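# Place a tan bar to form a digit 6's lower right

## Task

Set one tan bar down flat with its long axis running toward and away from the robot, so its far end presses up against the near edge of the yellow middle bar right at that bar's right-hand end, and the right edges of the two bars line up exactly. This forms the lower right stroke of a figure 6. Disturb nothing else, and finish with neither gripper touching any bar.

## Robot and tools

ROBOT. Two arms, left_arm and right_arm, each carrying a two-finger parallel gripper and a wrist camera. All reported positions use one scene frame: origin at table-top height midway between the nominal arm bases, +x reaching out over the table, +y toward left_arm's side, +z up. Image left and right do not necessarily match arm names. Calibrated base positions: left_arm at (-0.009, +0.292, 0) m, right_arm at (-0.006, -0.237, 0) m, each with only a slight yaw. A camera stand sits behind the arms. The fingers of a gripper extend along its own +z axis and separate along its own y axis. The reported end_effector_position is the point between the finger pads, roughly 1 cm short of the fingertips.

COMMAND ROWS. Every motion number sits in a row of exactly 14 values, each in [-1, 1], covering both arms even if only one moves: left_arm dx, dy, dz, rx, ry, rz, opening, then right_arm dx, dy, dz, rx, ry, rz, opening. The six pose numbers are an offset, not a pose: they are measured from that arm's Hand target as it was when the action or move began, expressed in that Hand target's own axes (not the scene frame). Scale: 1.0 equals 0.6 m of travel or 180 degrees of turn; rx, ry, rz form a single rotation vector. Within one action every row counts from the same starting Hand target, not from the row before; but a new call starts from the new Hand target, so sending the same offset twice moves twice. Sending zeros for all six pose numbers re-requests the current Hand target. Opening is absolute, not an offset: +1 fully open (0.094 m), -1 closed.

TOOLS.
execute_actions(actions, cameras): actions is a list holding zero or one item. An empty list just reports state (and pictures). An item {"rows": [...], "steps": n} plays up to 15 rows, one per control step of 1/30 s, repeating the last row if steps exceed rows; default and maximum 15 steps, minimum 10 for an action. An item {"steps": n} alone (up to 300) is a wait. The final 10 steps of an action run after the result is returned. A rejected call sends nothing.
move(target, speed, blend, blocking, cameras): target is one 14-number row or a list of up to 15 rows, all offsets counted from the same starting Hand targets. The gripper follows a straight line; speed is top speed in m/s, 0.002 to 2.9, default 0.25 (turn rate up to twice that in rad/s), one value or one per target. blend (m) rounds corners between listed targets. Total path time caps at 10 s. blocking=false returns after about 0.5 s while motion continues. The result adds a move: line, e.g. done, off_target, moving, held or fault, plus which limits acted (paced = pose clipped, held = steps withheld). done means at rest within 10 mm and 2 degrees; it says nothing about contact. Opening changes in the first target go out immediately; those in later targets are applied once everything arrives and settles.
wait(seconds): 0 to 10 s, no new command; returns early if a move finishes.
stop(): brakes a running move; needs stopping distance. Fingers continue.
zoom_image(camera, region): enlarges [x0, y0, x1, y1] pixels (max 504x504) of the latest image of cam_head_left, cam_head_right, cam_high, cam_low, cam_left_wrist or cam_right_wrist.
read_manual(section): licence texts only.


RESULTS. Each arm reports end_effector_position (m) and end_effector_quat_wxyz in the scene frame (possibly a few cm off, more at long reach), Hand target (the base for the next offsets), joint positions, velocities and torques, grip_measured on the opening scale (reads slightly wide when empty, slightly narrow when squeezing a hard part) and grip_effort_nm (motor effort, negative = closing; not a pad force). Friction and gravity can leave the gripper a few cm short of its command without any contact; if it stays short, send the remaining distance as an offset. Orientation commands are clipped to within 40 degrees of the current one per step.

GRASPING. The gripper follows commanded opening down to its force limit, so grip_measured does not reveal first contact; closing about 0.05 below the touch reading gives full grip. To release, command an opening clearly larger than grip_measured.

CAUTIONS. The scene runs while you think. Keep speeds modest near objects: faster moves hit harder and pressing a target far beyond contact pushes hard. Never let the two arms or grippers touch or close on each other; that can fail the scene. Do not drop the bar, release it while moving, or let anything leave the table. Avoid steering a path close past an arm's own base. Avoid long stretched-out holds or pushing into unreachable poses: motors heat, a MOTOR HOT line warns at 75 °C, and at 90 °C the arm folds up and stops working. Wrist camera cables touching objects count as contact. At the end, back both grippers away so nothing touches any bar, and leave other pieces undisturbed.

Each tool is called after "Emit:" as name([rows], argument=value, ...), one row to a line, values as JSON.

## Session

Emit:
execute_actions(actions=[], cameras=["all"])

Scene clock: 0.00 s of 4000.00 s.
left_arm: end_effector_position=(+0.3982, +0.2966, +0.1026) grip_measured=+1.000 grip_effort_nm=n/a end_effector_quat_wxyz=(+0.599, +0.008, +0.799, +0.062) | right_arm: end_effector_position=(+0.4002, -0.2663, +0.1319) grip_measured=+1.000 grip_effort_nm=n/a end_effector_quat_wxyz=(+0.638, +0.075, +0.766, -0.005)
Joint positions: left_arm=[-0.077 1.601 0.373 0.946 -0.143 0.072 0.094] | right_arm=[-0.04 1.543 0.36 0.996 0.052 0.1 0.094]
Joint velocities: within noise
Joint torques (N m): no reading
Heat: left arm: 37 °C; right arm: 35 °C.
Hand target: left_arm +0.3992, +0.2965, +0.1047; +0.600, +0.008, +0.798, +0.062 | right_arm +0.4015, -0.2664, +0.1363; +0.642, +0.074, +0.763, -0.005

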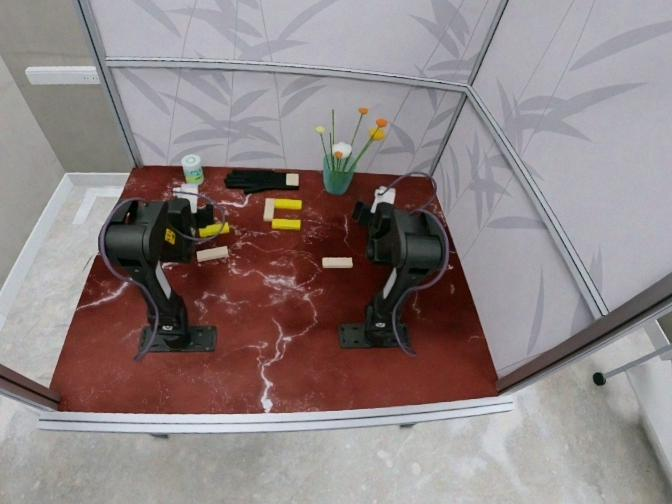

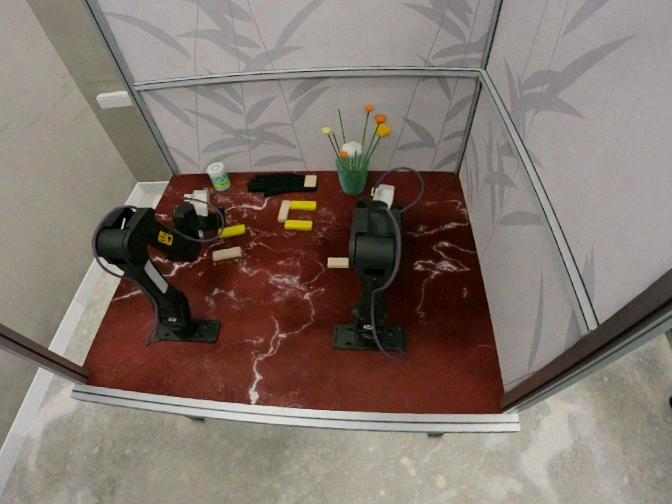

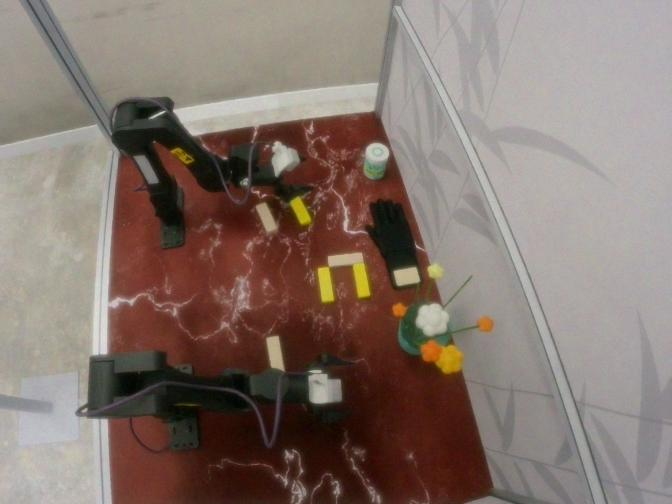

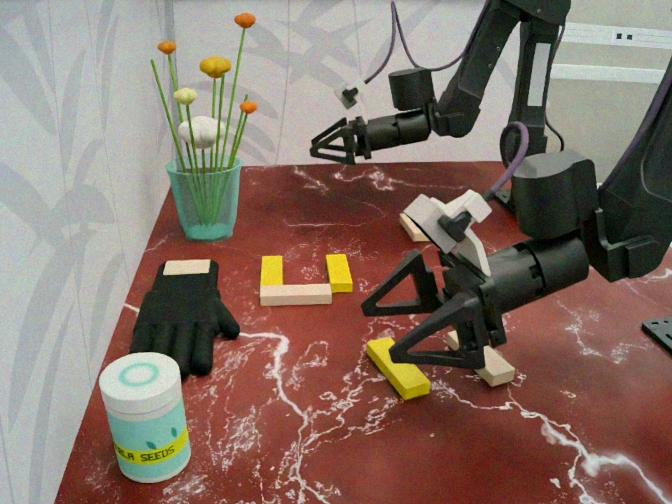

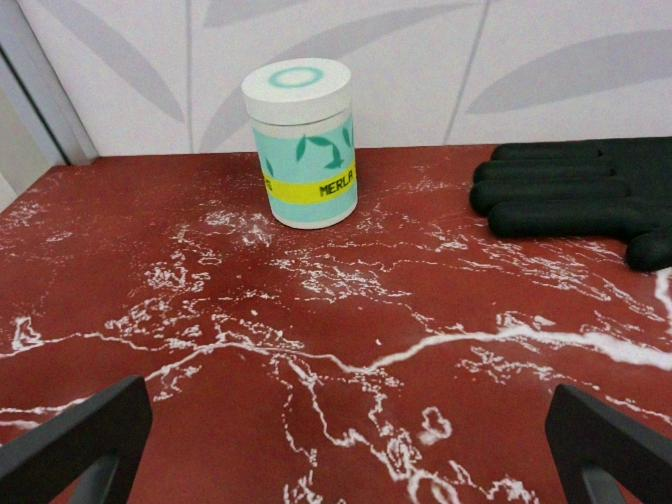

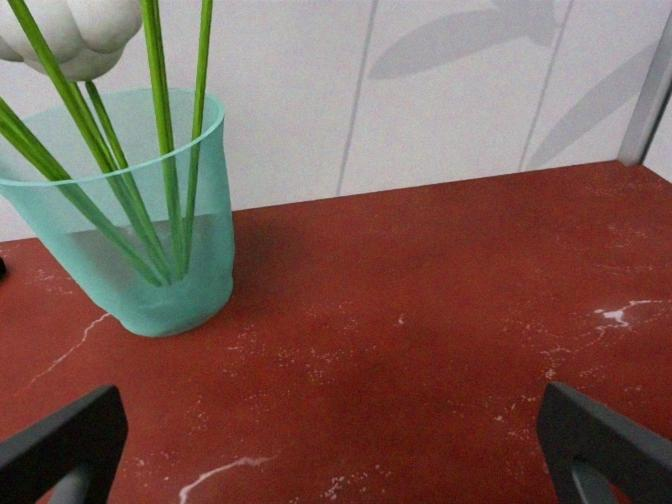

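Emit:
zoom_image(camera="cam_head_right", region=[180, 160, 380, 310])

Emit:
zoom_image(camera="cam_high", region=[230, 170, 430, 400])

Emit:
zoom_image(camera="cam_head_left", region=[180, 160, 380, 310])

Scaled by 2.520.

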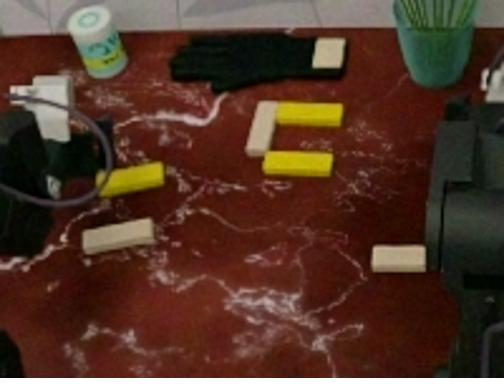

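Scaled by 2.191.

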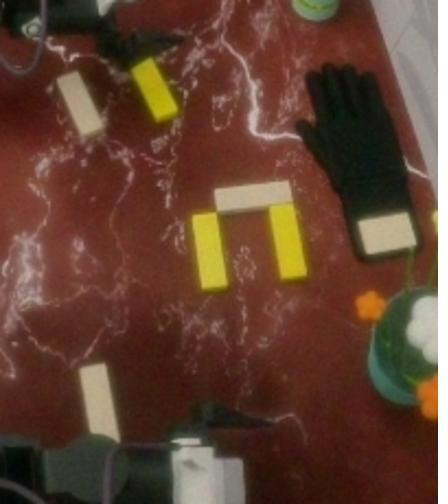

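Scaled by 2.520.

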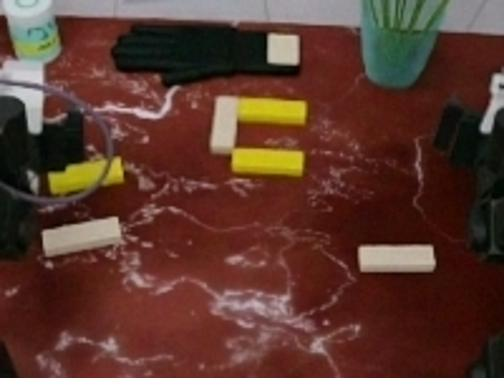

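Emit:
move(target=[0,0,0,0,0,0,1,-0.1762,0.1497,-0.3057,-0.0035,0.4444,-0.0512,1], speed=0.15)

Scene clock: 7.67 s of 4000.00 s.
left_arm: end_effector_position=(+0.3982, +0.2966, +0.1026) grip_measured=+1.000 grip_effort_nm=0.017 end_effector_quat_wxyz=(+0.599, +0.008, +0.799, +0.062) | right_arm: end_effector_position=(+0.2582, -0.1709, +0.2766) grip_measured=+1.000 grip_effort_nm=0.022 end_effector_quat_wxyz=(+0.168, -0.003, +0.985, +0.037)
Joint positions: left_arm=[-0.077 1.601 0.373 0.946 -0.143 0.072 0.094] | right_arm=[0.26 1.394 1.713 -1.543 0.01 0.24 0.094]
Joint velocities: within noise
Joint torques (N m): left_arm=[-0.08 -5.96 5.38 1.79 -0.03 -0.01] | right_arm=[0.31 -6.39 5.67 0.81 -0.01 0.07]
Heat: left arm: 38 °C; right arm: 36 °C.
Hand target: left_arm +0.3992, +0.2965, +0.1047; +0.600, +0.008, +0.798, +0.062 | right_arm +0.2499, -0.1701, +0.2801; +0.000, +0.000, +1.000, +0.001
Off the commanded pose: left_arm 0.002 m, 0 deg | right_arm 0.009 m, 20 deg.
joint sent to its limit (right arm) — joint 4 (wrist pitch), lower limit.
Kept back: nothing.
move: off_target (right_arm)
camera_calibration:
cam_right_wrist: T_world_to_cam=[[0.0269574, -0.99815, -0.0544973, -0.164122], [-0.994459, -0.0323193, 0.100032, 0.264124], [-0.101608, 0.0514988, -0.993491, 0.402092], [0, 0, 0, 1]] pos_world=[0.30794, -0.17599, 0.364109]

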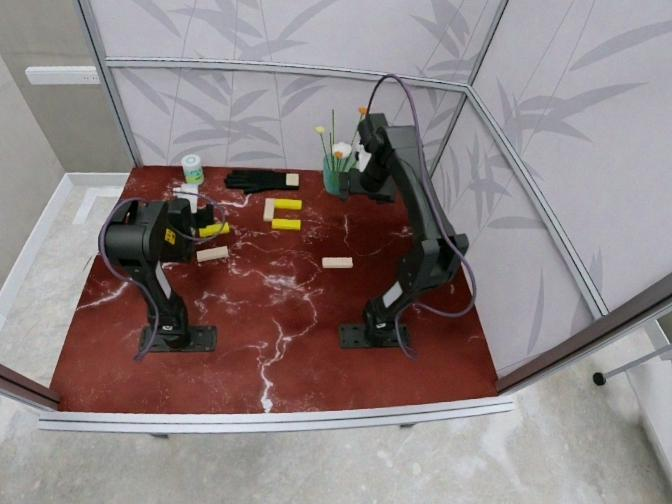

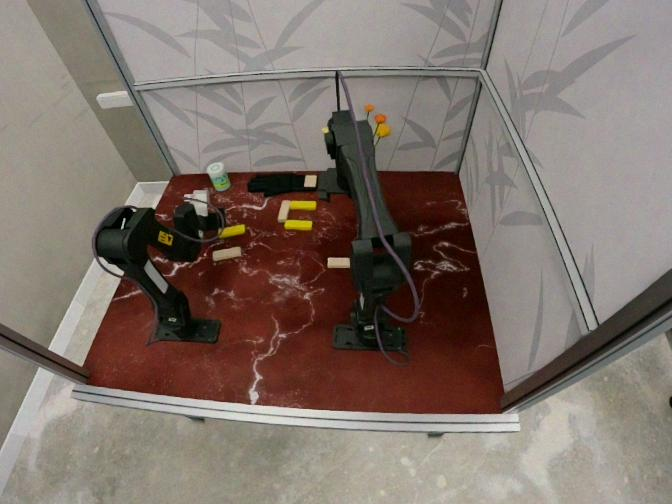

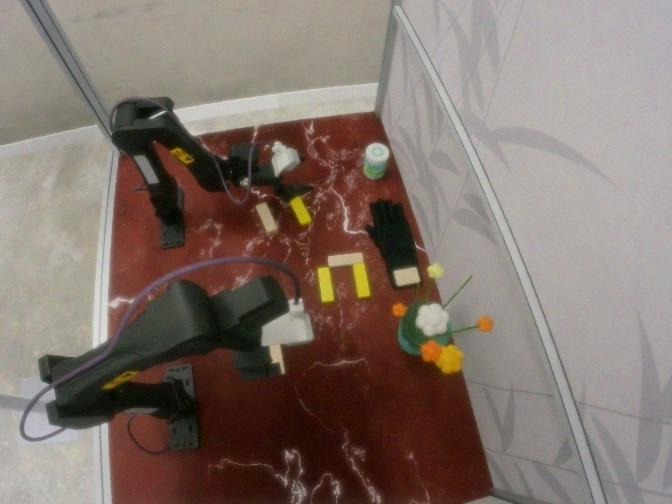

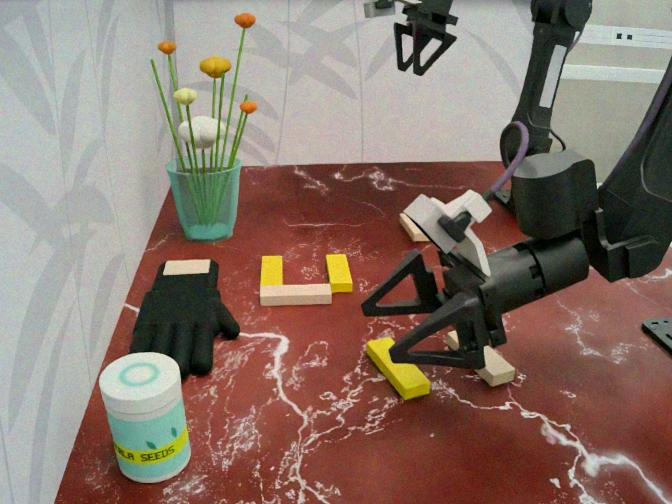

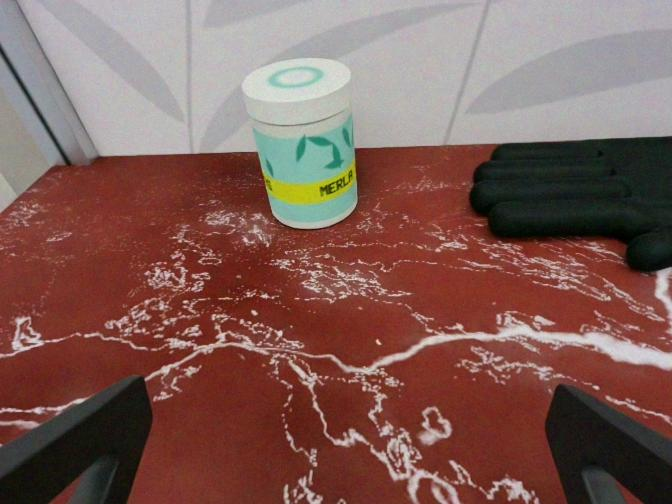

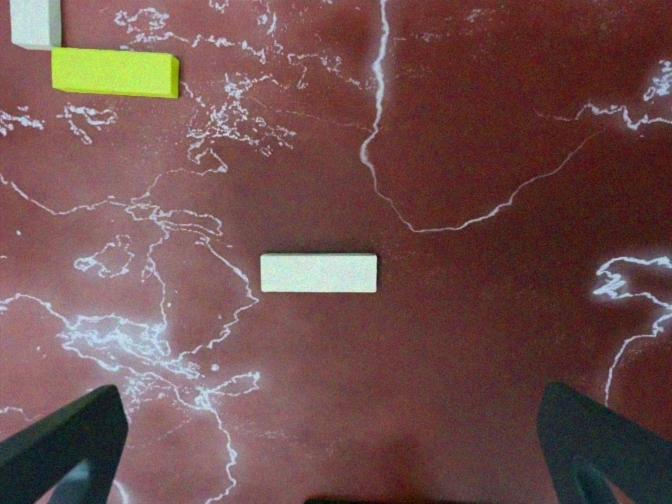

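Emit:
move(target=[0,0,0,0,0,0,1,-0.005,0.04,0.2335,0,0,-0.508,1], speed=0.15)

Scene clock: 16.73 s of 4000.00 s.
left_arm: end_effector_position=(+0.3982, +0.2966, +0.1026) grip_measured=+1.000 grip_effort_nm=0.012 end_effector_quat_wxyz=(+0.599, +0.008, +0.799, +0.062) | right_arm: end_effector_position=(+0.2505, -0.1478, +0.1454) grip_measured=+1.000 grip_effort_nm=0.017 end_effector_quat_wxyz=(-0.003, +0.710, -0.704, +0.000)
Joint positions: left_arm=[-0.077 1.601 0.373 0.946 -0.143 0.072 0.094] | right_arm=[0.341 1.565 1.378 -1.378 -0.003 -1.249 0.094]
Joint velocities: within noise
Joint torques (N m): left_arm=[-0.06 -5.98 5.33 1.8 -0.02 0] | right_arm=[0.39 -5.78 5.59 0.47 0.02 -0.18]
Heat: left arm: 38 °C; right arm: 36 °C.
Hand target: left_arm +0.3992, +0.2965, +0.1047; +0.600, +0.008, +0.798, +0.062 | right_arm +0.2530, -0.1460, +0.1400; -0.001, +0.716, -0.698, +0.000
Off the commanded pose: left_arm 0.002 m, 0 deg | right_arm 0.006 m, 1 deg.
Kept back: nothing.
move: done
camera_calibration:
cam_right_wrist: T_world_to_cam=[[0.999626, 0.0209799, 0.0175644, -0.251522], [0.011601, -0.906353, 0.422361, -0.157741], [0.0247807, -0.421999, -0.906257, 0.155517], [0, 0, 0, 1]] pos_world=[0.249404, -0.0720641, 0.21198]

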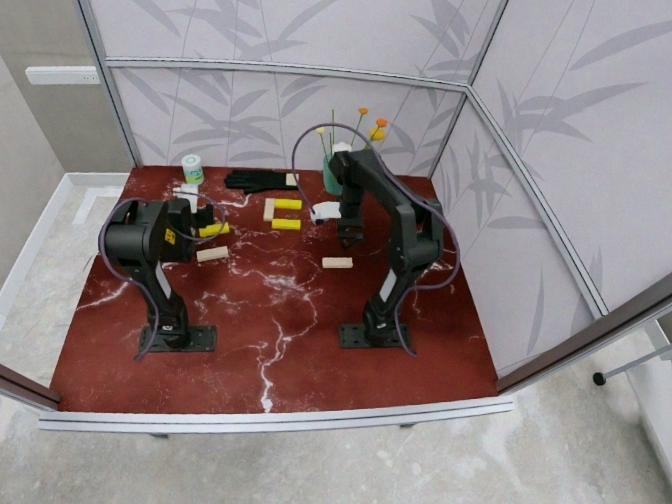

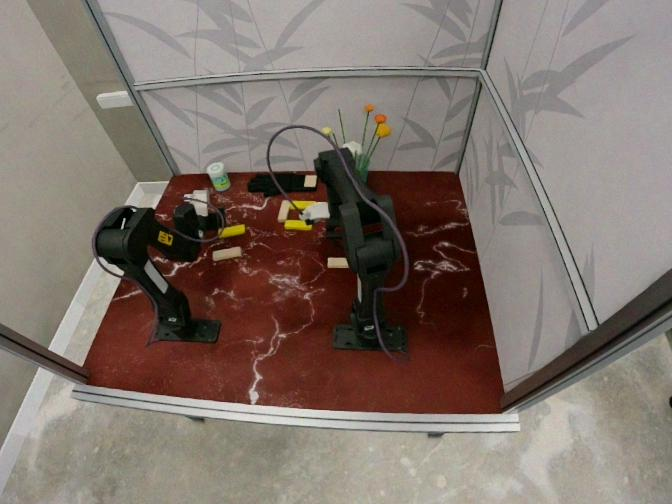

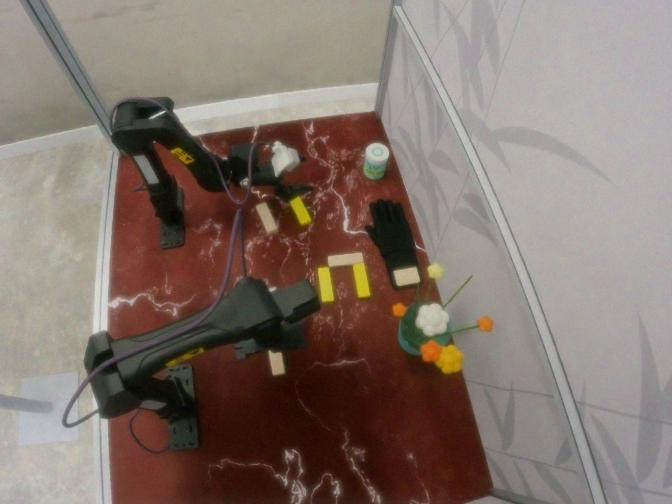

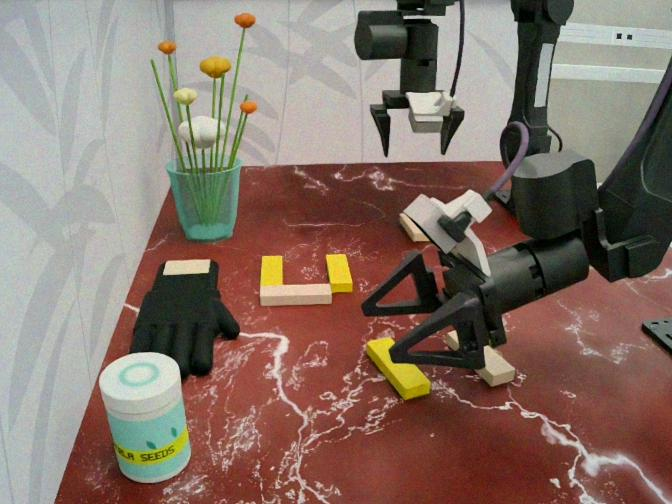

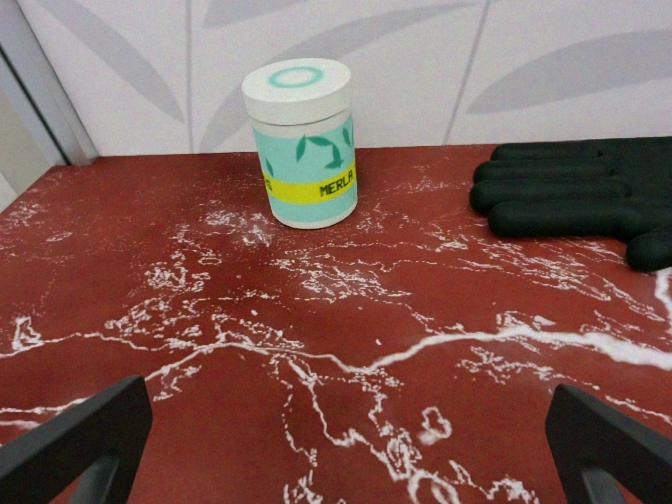

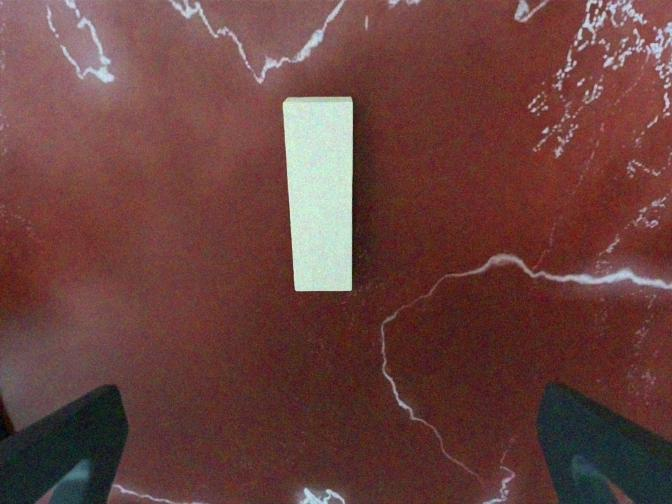

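Emit:
move(target=[0,0,0,0,0,0,1,-0.016,0.0038,0.165,0,0,-0.0067,1], speed=0.12, cameras=["cam_right_wrist","cam_low"])

Emit:
zoom_image(camera="cam_low", region=[330, 120, 530, 270])

Emit:
zoom_image(camera="cam_low", region=[230, 230, 380, 320])

Scene clock: 19.43 s of 4000.00 s.
left_arm: end_effector_position=(+0.3982, +0.2966, +0.1026) grip_measured=+1.000 grip_effort_nm=0.017 end_effector_quat_wxyz=(+0.599, +0.008, +0.799, +0.062) | right_arm: end_effector_position=(+0.2490, -0.1382, +0.0456) grip_measured=+1.000 grip_effort_nm=0.002 end_effector_quat_wxyz=(-0.001, +0.724, -0.690, -0.001)
Joint positions: left_arm=[-0.077 1.601 0.373 0.946 -0.143 0.072 0.094] | right_arm=[0.377 1.633 1.045 -0.982 -0.002 -1.252 0.094]
Joint velocities: within noise
Joint torques (N m): left_arm=[-0.1 -5.93 5.38 1.8 0 0.01] | right_arm=[0.47 -6.13 5.67 0.44 0.06 0.03]
Heat: left arm: 38 °C; right arm: 35 °C.
Hand target: left_arm +0.3992, +0.2965, +0.1047; +0.600, +0.008, +0.798, +0.062 | right_arm +0.2506, -0.1363, +0.0410; -0.001, +0.723, -0.691, +0.000
Off the commanded pose: left_arm 0.002 m, 0 deg | right_arm 0.005 m, 0 deg.
Kept back: nothing.
move: done
camera_calibration:
cam_right_wrist: T_world_to_cam=[[0.998113, 0.0598797, 0.013585, -0.242607], [0.0484616, -0.904107, 0.42455, -0.115796], [0.0377042, -0.42309, -0.905303, 0.065739], [0, 0, 0, 1]] pos_world=[0.245282, -0.0623507, 0.11197]
Images, in order (width x height): cam_low 672x504, cam_right_wrist 672x504.

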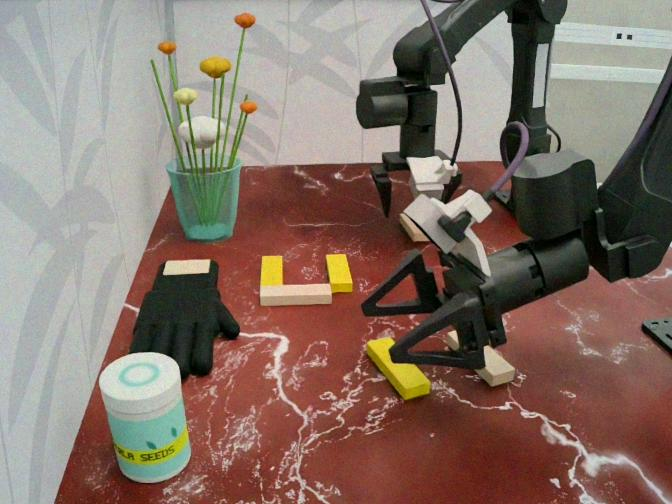

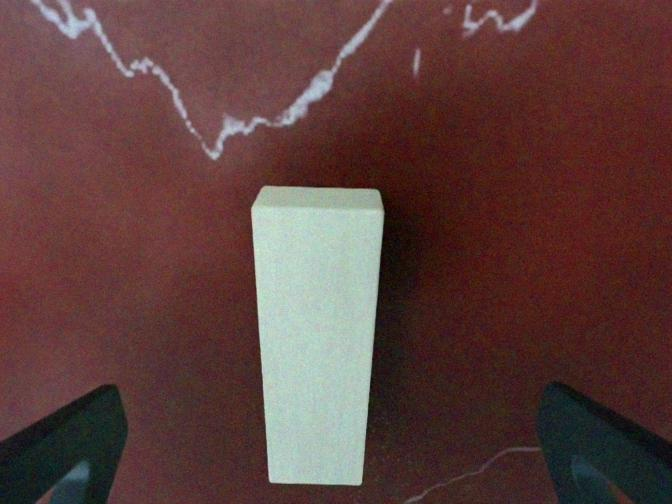

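Scaled by 2.520.

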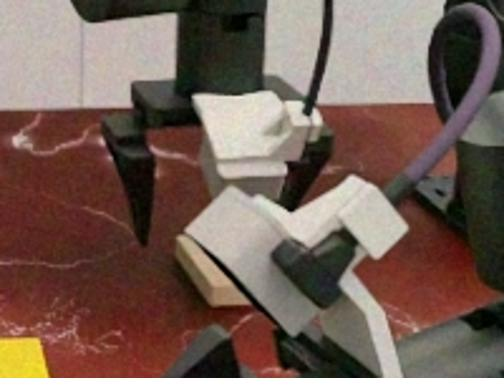

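Scaled by 3.360.

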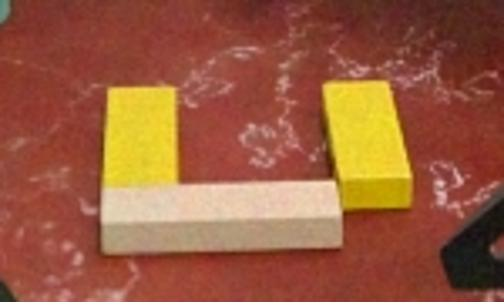

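Emit:
move(target=[0,0,0,0,0,0,1,0.0082,0.004,0.0508,0,0,0,1], speed=0.05, cameras=["cam_right_wrist","cam_low"])

Emit:
zoom_image(camera="cam_low", region=[330, 120, 530, 270])

Scene clock: 22.10 s of 4000.00 s.
left_arm: end_effector_position=(+0.3982, +0.2966, +0.1026) grip_measured=+1.000 grip_effort_nm=0.017 end_effector_quat_wxyz=(+0.599, +0.008, +0.799, +0.062) | right_arm: end_effector_position=(+0.2472, -0.1404, +0.0160) grip_measured=+1.000 grip_effort_nm=0.002 end_effector_quat_wxyz=(-0.002, +0.722, -0.692, +0.000)
Joint positions: left_arm=[-0.077 1.601 0.373 0.946 -0.143 0.072 0.094] | right_arm=[0.372 1.667 0.954 -0.853 -0.001 -1.252 0.094]
Joint velocities: within noise
Joint torques (N m): left_arm=[-0.08 -5.91 5.39 1.78 -0.04 0.02] | right_arm=[-0.59 -6.05 5.09 0.55 0.07 -0.11]
Heat: left arm: 38 °C; right arm: 35 °C.
Hand target: left_arm +0.3992, +0.2965, +0.1047; +0.600, +0.008, +0.798, +0.062 | right_arm +0.2485, -0.1413, +0.0106; -0.001, +0.723, -0.691, +0.000
Off the commanded pose: left_arm 0.002 m, 0 deg | right_arm 0.006 m, 0 deg.
Kept back: nothing.
move: done
camera_calibration:
cam_right_wrist: T_world_to_cam=[[0.998337, 0.0549889, 0.017325, -0.241055], [0.0424778, -0.904736, 0.42385, -0.103756], [0.0389816, -0.42241, -0.905566, 0.0377893], [0, 0, 0, 1]] pos_world=[0.243588, -0.0646541, 0.0823741]
Images, in order (width x height): cam_low 672x504, cam_right_wrist 672x504.

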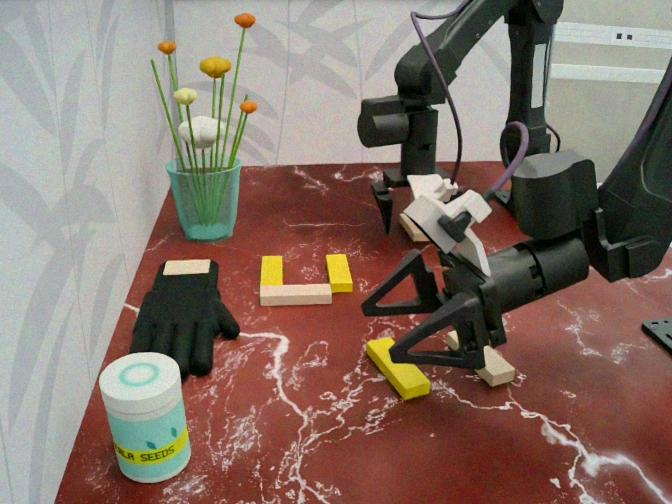

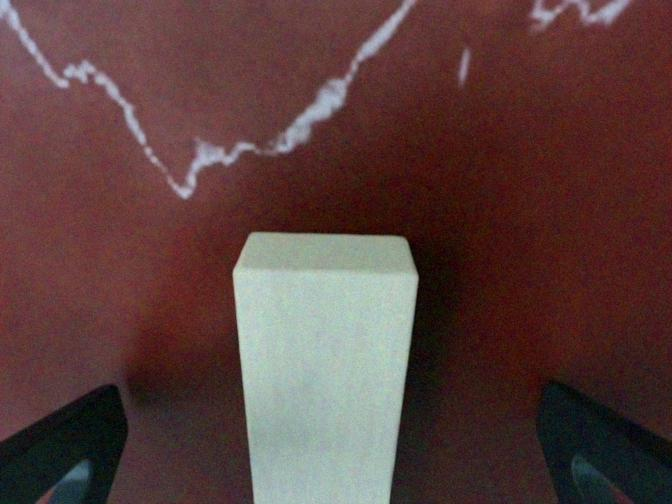

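Scaled by 2.520.

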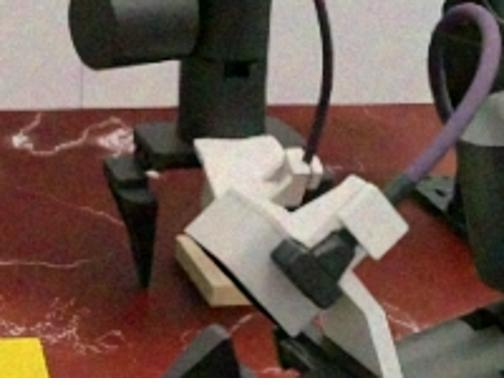

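Emit:
execute_actions([
  {"rows":[[0,0,0,0,0,0,1,0,0,0,0,0,0,0.8],[0,0,0,0,0,0,1,0,0,0,0,0,0,0.65],[0,0,0,0,0,0,1,0,0,0,0,0,0,0.5],[0,0,0,0,0,0,1,0,0,0,0,0,0,0.38],[0,0,0,0,0,0,1,0,0,0,0,0,0,0.26],[0,0,0,0,0,0,1,0,0,0,0,0,0,0.16],[0,0,0,0,0,0,1,0,0,0,0,0,0,0.08],[0,0,0,0,0,0,1,0,0,0,0,0,0,0.0],[0,0,0,0,0,0,1,0,0,0,0,0,0,-0.06],[0,0,0,0,0,0,1,0,0,0,0,0,0,-0.12],[0,0,0,0,0,0,1,0,0,0,0,0,0,-0.17],[0,0,0,0,0,0,1,0,0,0,0,0,0,-0.2],[0,0,0,0,0,0,1,0,0,0,0,0,0,-0.22],[0,0,0,0,0,0,1,0,0,0,0,0,0,-0.24]],"steps":15},
])

Emit:
execute_actions([
  {"rows":[[0,0,0,0,0,0,1,0,0,0,0,0,0,-0.25],[0,0,0,0,0,0,1,0,0,0,0,0,0,-0.26],[0,0,0,0,0,0,1,0,0,0,0,0,0,-0.27],[0,0,0,0,0,0,1,0,0,0,0,0,0,-0.28],[0,0,0,0,0,0,1,0,0,0,0,0,0,-0.29],[0,0,0,0,0,0,1,0,0,0,0,0,0,-0.30],[0,0,0,0,0,0,1,0,0,0,0,0,0,-0.31],[0,0,0,0,0,0,1,0,0,0,0,0,0,-0.32],[0,0,0,0,0,0,1,0,0,0,0,0,0,-0.33],[0,0,0,0,0,0,1,0,0,0,0,0,0,-0.34],[0,0,0,0,0,0,1,0,0,0,0,0,0,-0.36],[0,0,0,0,0,0,1,0,0,0,0,0,0,-0.38],[0,0,0,0,0,0,1,0,0,0,0,0,0,-0.4],[0,0,0,0,0,0,1,0,0,0,0,0,0,-0.42],[0,0,0,0,0,0,1,0,0,0,0,0,0,-0.44]],"steps":15},
])

Emit:
wait(seconds=0.7, cameras=["cam_right_wrist","cam_low"])

Scene clock: 23.93 s of 4000.00 s.
left_arm: end_effector_position=(+0.3982, +0.2966, +0.1026) grip_measured=+1.000 grip_effort_nm=0.017 end_effector_quat_wxyz=(+0.599, +0.008, +0.799, +0.062) | right_arm: end_effector_position=(+0.2477, -0.1402, +0.0160) grip_measured=+0.336 grip_effort_nm=0.217 end_effector_quat_wxyz=(-0.003, +0.722, -0.692, +0.001)
Joint positions: left_arm=[-0.077 1.601 0.373 0.946 -0.143 0.072 0.094] | right_arm=[0.372 1.667 0.954 -0.851 -0.001 -1.252 0.063]
Joint velocities: left_arm=[within noise] | right_arm=[0.007 -0.002 -0.007 -0.022 -0.037 0.037 -0.165]
Joint torques (N m): left_arm=[-0.02 -6 5.38 1.8 0 0.03] | right_arm=[-0.59 -6.12 5.11 0.5 0.02 -0.11]
Heat: left arm: 38 °C; right arm: 36 °C.
Hand target: left_arm +0.3992, +0.2965, +0.1047; +0.600, +0.008, +0.798, +0.062 | right_arm +0.2485, -0.1413, +0.0106; -0.001, +0.723, -0.691, +0.000
Steps of this call (1-50: nothing new was sent; 51-55: this action's first 5). Readings (end_effector_position of left_arm | right_arm):
51: (+0.3982, +0.2966, +0.1026) | (+0.2476, -0.1402, +0.0160)
52: (+0.3982, +0.2966, +0.1026) | (+0.2477, -0.1402, +0.0160)
54: (+0.3982, +0.2966, +0.1026) | (+0.2477, -0.1402, +0.0160)
55: the state above

Scene clock: 24.43 s of 4000.00 s.
left_arm: end_effector_position=(+0.3982, +0.2966, +0.1026) grip_measured=+1.000 grip_effort_nm=0.017 end_effector_quat_wxyz=(+0.599, +0.008, +0.799, +0.062) | right_arm: end_effector_position=(+0.2478, -0.1402, +0.0160) grip_measured=-0.282 grip_effort_nm=-0.046 end_effector_quat_wxyz=(-0.003, +0.722, -0.692, +0.001)
Joint positions: left_arm=[-0.077 1.601 0.373 0.946 -0.143 0.072 0.094] | right_arm=[0.372 1.667 0.954 -0.851 -0.001 -1.253 0.034]
Joint velocities: left_arm=[within noise] | right_arm=[-0.007 0.007 -0.017 -0.007 -0.037 -0.007 -0.015]
Joint torques (N m): left_arm=[-0.09 -5.97 5.37 1.79 -0.01 0.01] | right_arm=[-0.53 -6.09 5.11 0.51 0.01 -0.1]
Heat: left arm: 38 °C; right arm: 36 °C.
Hand target: left_arm +0.3992, +0.2965, +0.1047; +0.600, +0.008, +0.798, +0.062 | right_arm +0.2485, -0.1413, +0.0106; -0.001, +0.723, -0.691, +0.000
Off your previous action's commanded pose at its last step (step 10 of this call): left_arm 0.002 m, 0 deg | right_arm 0.006 m, 0 deg.
Steps of this call (1-10: your previous action's last 10; 11-15: this action's first 5). Readings (end_effector_position of left_arm | right_arm):
11: (+0.3982, +0.2966, +0.1026) | (+0.2478, -0.1402, +0.0160)
12: (+0.3982, +0.2966, +0.1026) | (+0.2478, -0.1402, +0.0160)
14: (+0.3982, +0.2966, +0.1026) | (+0.2478, -0.1402, +0.0160)
15: the state above

Scene clock: 25.47 s of 4000.00 s.
left_arm: end_effector_position=(+0.3982, +0.2966, +0.1026) grip_measured=+1.000 grip_effort_nm=0.017 end_effector_quat_wxyz=(+0.599, +0.008, +0.799, +0.062) | right_arm: end_effector_position=(+0.2478, -0.1402, +0.0160) grip_measured=-0.382 grip_effort_nm=-1.013 end_effector_quat_wxyz=(-0.003, +0.722, -0.692, +0.001)
Joint positions: left_arm=[-0.077 1.601 0.373 0.946 -0.143 0.072 0.094] | right_arm=[0.372 1.667 0.954 -0.851 -0.001 -1.253 0.029]
Joint velocities: within noise
Joint torques (N m): left_arm=[0.02 -5.98 5.42 1.78 -0.03 0] | right_arm=[-0.46 -6.15 5.15 0.49 0.04 -0.1]
Heat: left arm: 38 °C; right arm: 36 °C.
Hand target: left_arm +0.3992, +0.2965, +0.1047; +0.600, +0.008, +0.798, +0.062 | right_arm +0.2485, -0.1413, +0.0106; -0.001, +0.723, -0.691, +0.000
Off the commanded pose: left_arm 0.002 m, 0 deg | right_arm 0.006 m, 0 deg.
Steps of this call (1-10: your previous action's last 10; 11-31: nothing new was sent). Readings (end_effector_position of left_arm | right_arm):
1: (+0.3982, +0.2966, +0.1026) | (+0.2478, -0.1402, +0.0160)
2: (+0.3982, +0.2966, +0.1026) | (+0.2478, -0.1402, +0.0160)
4: (+0.3982, +0.2966, +0.1026) | (+0.2478, -0.1402, +0.0160)
8: (+0.3982, +0.2966, +0.1026) | (+0.2478, -0.1402, +0.0160)
31: the state above
camera_calibration:
cam_right_wrist: T_world_to_cam=[[0.998276, 0.0553069, 0.0196314, -0.241606], [0.0418044, -0.904903, 0.423559, -0.103507], [0.0411903, -0.422009, -0.905656, 0.0373115], [0, 0, 0, 1]] pos_world=[0.24398, -0.0645554, 0.0823758]
Images, in order (width x height): cam_low 672x504, cam_right_wrist 672x504.

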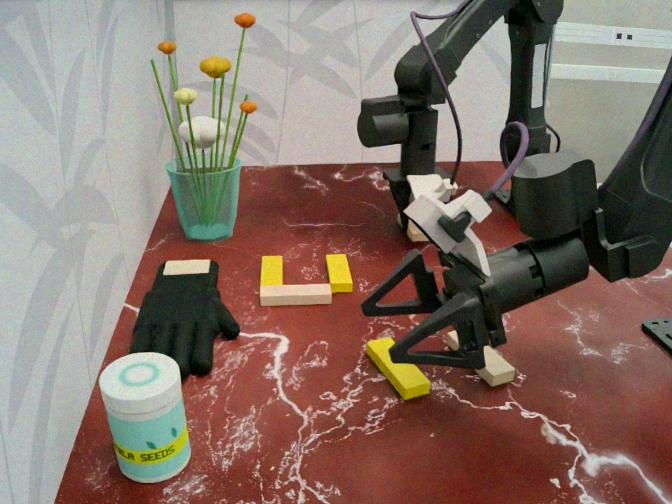

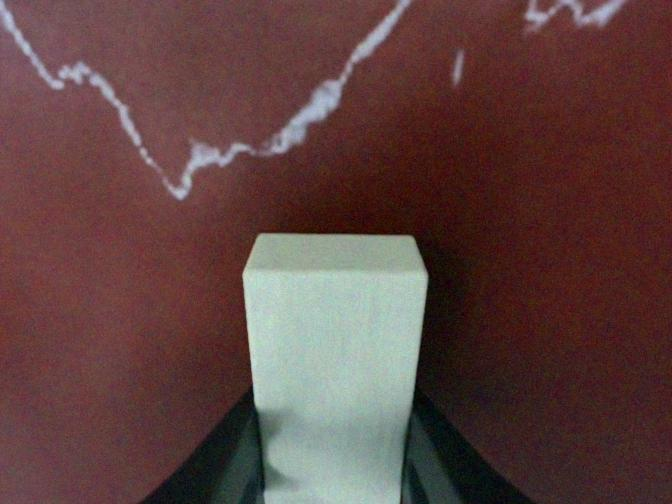

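Emit:
move([
  [0,0,0,0,0,0,1,0,0,-0.1407,0,0,0,-0.5],
  [0,0,0,0,0,0,1,-0.2905,-0.1173,-0.1407,0,0,0.521,-0.5],
], speed=0.12, blend=[0.02,0])

Scene clock: 36.17 s of 4000.00 s.
left_arm: end_effector_position=(+0.3982, +0.2966, +0.1026) grip_measured=+1.000 grip_effort_nm=0.017 end_effector_quat_wxyz=(+0.599, +0.008, +0.799, +0.062) | right_arm: end_effector_position=(+0.3118, +0.0345, +0.0996) grip_measured=-0.383 grip_effort_nm=-1.013 end_effector_quat_wxyz=(+0.010, +0.006, +1.000, +0.009)
Joint positions: left_arm=[-0.077 1.601 0.373 0.946 -0.143 0.072 0.094] | right_arm=[0.716 2.128 1.917 -1.334 -0.001 0.717 0.029]
Joint velocities: within noise
Joint torques (N m): left_arm=[-0.03 -6.05 5.34 1.78 0 0.01] | right_arm=[0.47 -10.48 8.39 0.15 0.05 0.06]
Heat: left arm: 38 °C; right arm: 37 °C.
Hand target: left_arm +0.3992, +0.2965, +0.1047; +0.600, +0.008, +0.798, +0.062 | right_arm +0.3105, +0.0360, +0.0952; +0.000, +0.010, +1.000, +0.001
Off the commanded pose: left_arm 0.002 m, 0 deg | right_arm 0.005 m, 1 deg.
Kept back: nothing.
move: done
camera_calibration:
cam_right_wrist: T_world_to_cam=[[0.000307283, -0.999991, -0.0042998, 0.033157], [-0.912608, -0.00203834, 0.40883, 0.284409], [-0.408835, 0.00379841, -0.9126, 0.310493], [0, 0, 0, 1]] pos_world=[0.386485, 0.0325571, 0.167224]

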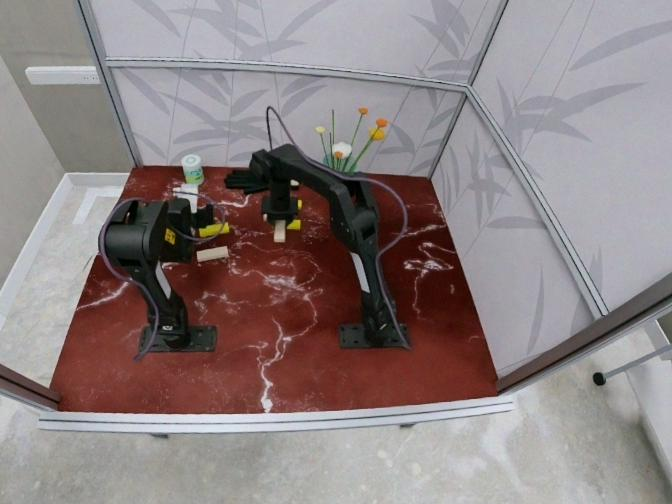

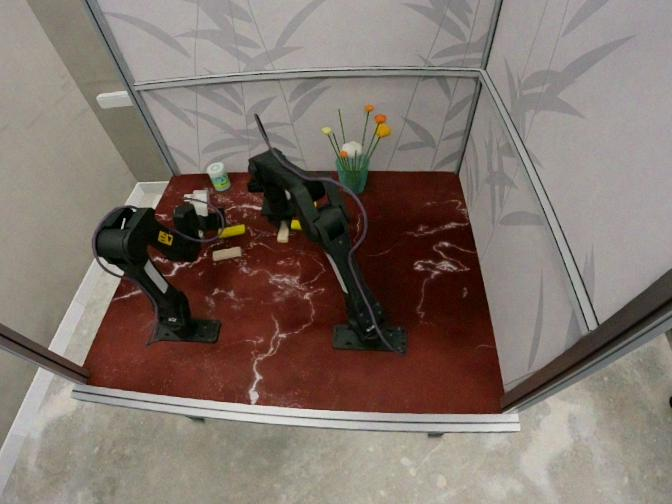

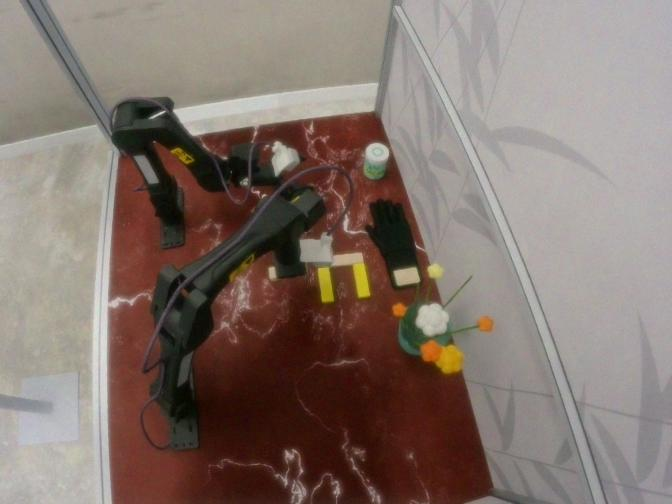

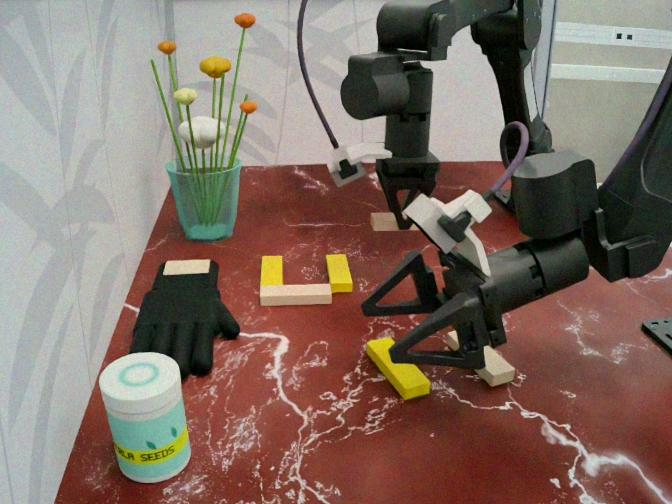

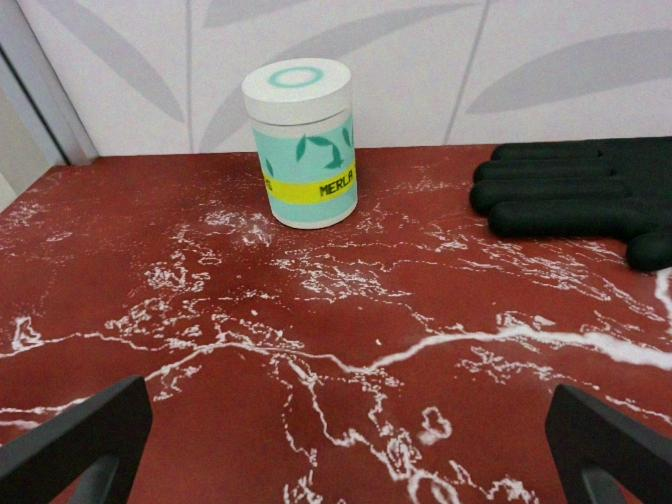

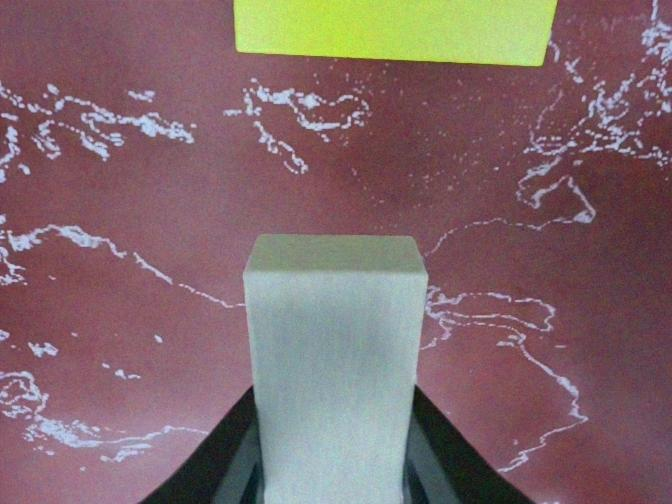

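Emit:
move(target=[0,0,0,0,0,0,1,-0.0238,-0.0817,0.1077,0.0076,0.0055,0.0122,-0.5], speed=0.08, cameras=["cam_right_wrist","cam_low","cam_high"])

Scene clock: 40.23 s of 4000.00 s.
left_arm: end_effector_position=(+0.3982, +0.2966, +0.1026) grip_measured=+1.000 grip_effort_nm=0.012 end_effector_quat_wxyz=(+0.599, +0.008, +0.799, +0.062) | right_arm: end_effector_position=(+0.3201, -0.0131, +0.0341) grip_measured=-0.383 grip_effort_nm=-1.018 end_effector_quat_wxyz=(-0.015, +0.032, +0.999, -0.011)
Joint positions: left_arm=[-0.077 1.601 0.373 0.946 -0.143 0.072 0.094] | right_arm=[0.61 2.128 1.655 -1.135 -0.001 0.664 0.029]
Joint velocities: within noise
Joint torques (N m): left_arm=[-0.02 -5.96 5.35 1.79 -0.02 0.02] | right_arm=[-0.17 -11.99 5.57 0.45 0.15 -0.06]
Heat: left arm: 38 °C; right arm: 38 °C.
Hand target: left_arm +0.3992, +0.2965, +0.1047; +0.600, +0.008, +0.798, +0.062 | right_arm +0.3239, -0.0132, +0.0305; -0.008, +0.029, +0.999, -0.011
Off the commanded pose: left_arm 0.002 m, 0 deg | right_arm 0.005 m, 1 deg.
Kept back: nothing.
move: done
camera_calibration:
cam_right_wrist: T_world_to_cam=[[-0.0507946, -0.998089, 0.0351794, 0.000288052], [-0.889527, 0.061228, 0.452761, 0.310569], [-0.45405, -0.00829526, -0.890938, 0.267908], [0, 0, 0, 1]] pos_world=[0.397917, -0.0165056, 0.0980657]
Images, in order (width x height): cam_high 672x504, cam_low 672x504, cam_right_wrist 672x504.

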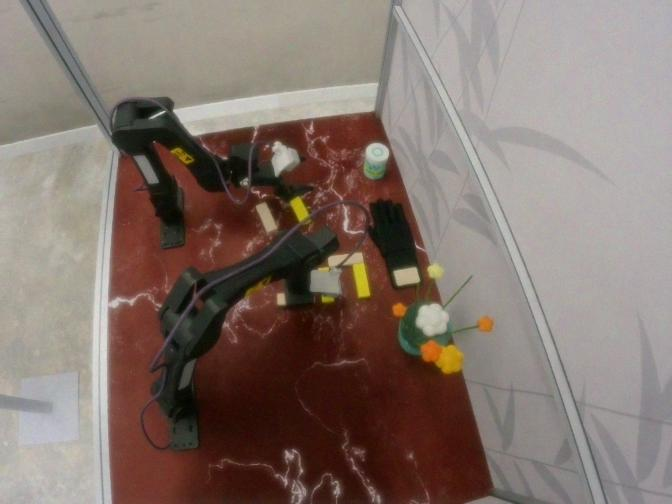

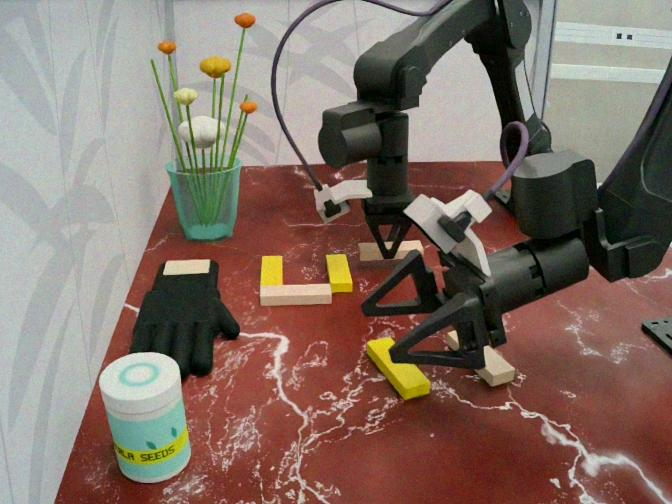

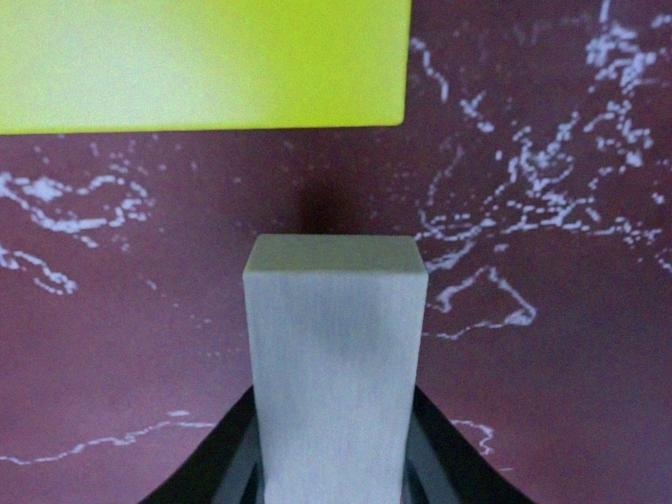

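Emit:
move(target=[0,0,0,0,0,0,1,-0.0215,0.003,0.0208,-0.005,-0.009,-0.006,-0.5], speed=0.05, cameras=["cam_right_wrist","cam_low"])

Emit:
zoom_image(camera="cam_low", region=[240, 190, 440, 320])

Scene clock: 42.13 s of 4000.00 s.
left_arm: end_effector_position=(+0.3982, +0.2966, +0.1026) grip_measured=+1.000 grip_effort_nm=0.017 end_effector_quat_wxyz=(+0.599, +0.008, +0.799, +0.062) | right_arm: end_effector_position=(+0.3337, -0.0096, +0.0307) grip_measured=-0.383 grip_effort_nm=-1.009 end_effector_quat_wxyz=(+0.008, +0.021, +1.000, +0.005)
Joint positions: left_arm=[-0.077 1.601 0.373 0.946 -0.143 0.072 0.094] | right_arm=[0.599 2.128 1.641 -1.065 0.001 0.631 0.029]
Joint velocities: within noise
Joint torques (N m): left_arm=[-0.02 -5.93 5.39 1.79 0.01 0.02] | right_arm=[-0.57 -10.03 5.59 0.57 0.15 -0.08]
Heat: left arm: 38 °C; right arm: 39 °C.
Hand target: left_arm +0.3992, +0.2965, +0.1047; +0.600, +0.008, +0.798, +0.062 | right_arm +0.3368, -0.0124, +0.0178; +0.006, +0.019, +1.000, -0.004
Off the commanded pose: left_arm 0.002 m, 0 deg | right_arm 0.014 m, 1 deg.
Kept back: nothing.
move: off_target (right_arm)
camera_calibration:
cam_right_wrist: T_world_to_cam=[[-0.0298762, -0.999549, 0.00294641, -0.0013988], [-0.910894, 0.0284397, 0.41166, 0.332164], [-0.411558, 0.00961493, -0.911333, 0.2577], [0, 0, 0, 1]] pos_world=[0.408583, -0.0133226, 0.0981158]
Images, in order (width x height): cam_low 672x504, cam_right_wrist 672x504.

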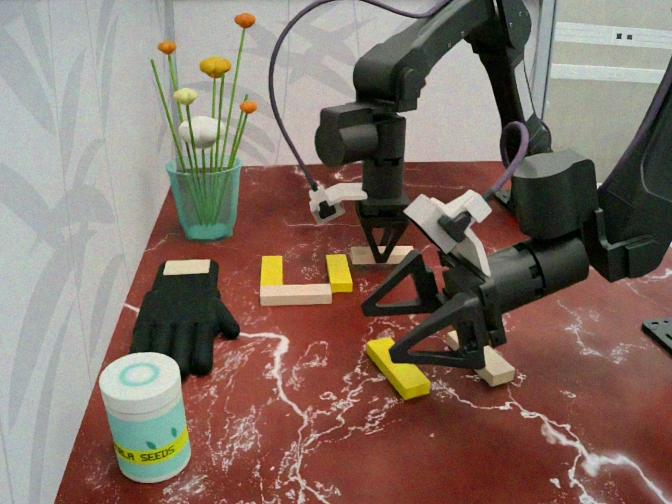

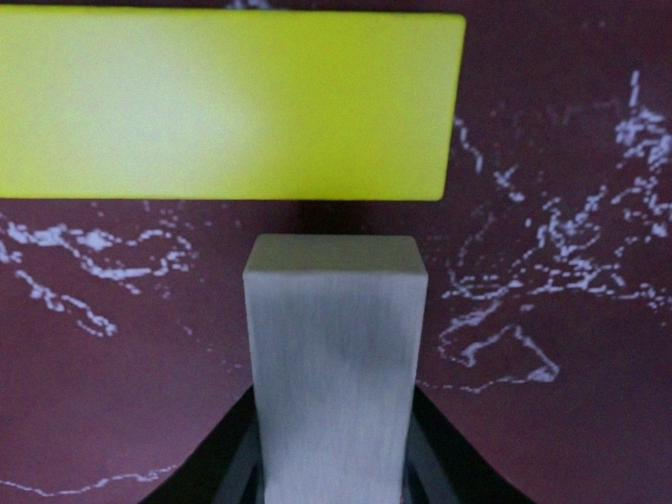

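Scaled by 2.520.

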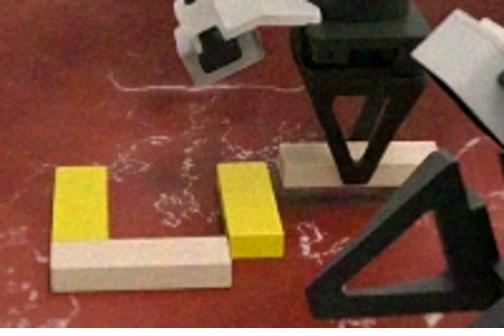

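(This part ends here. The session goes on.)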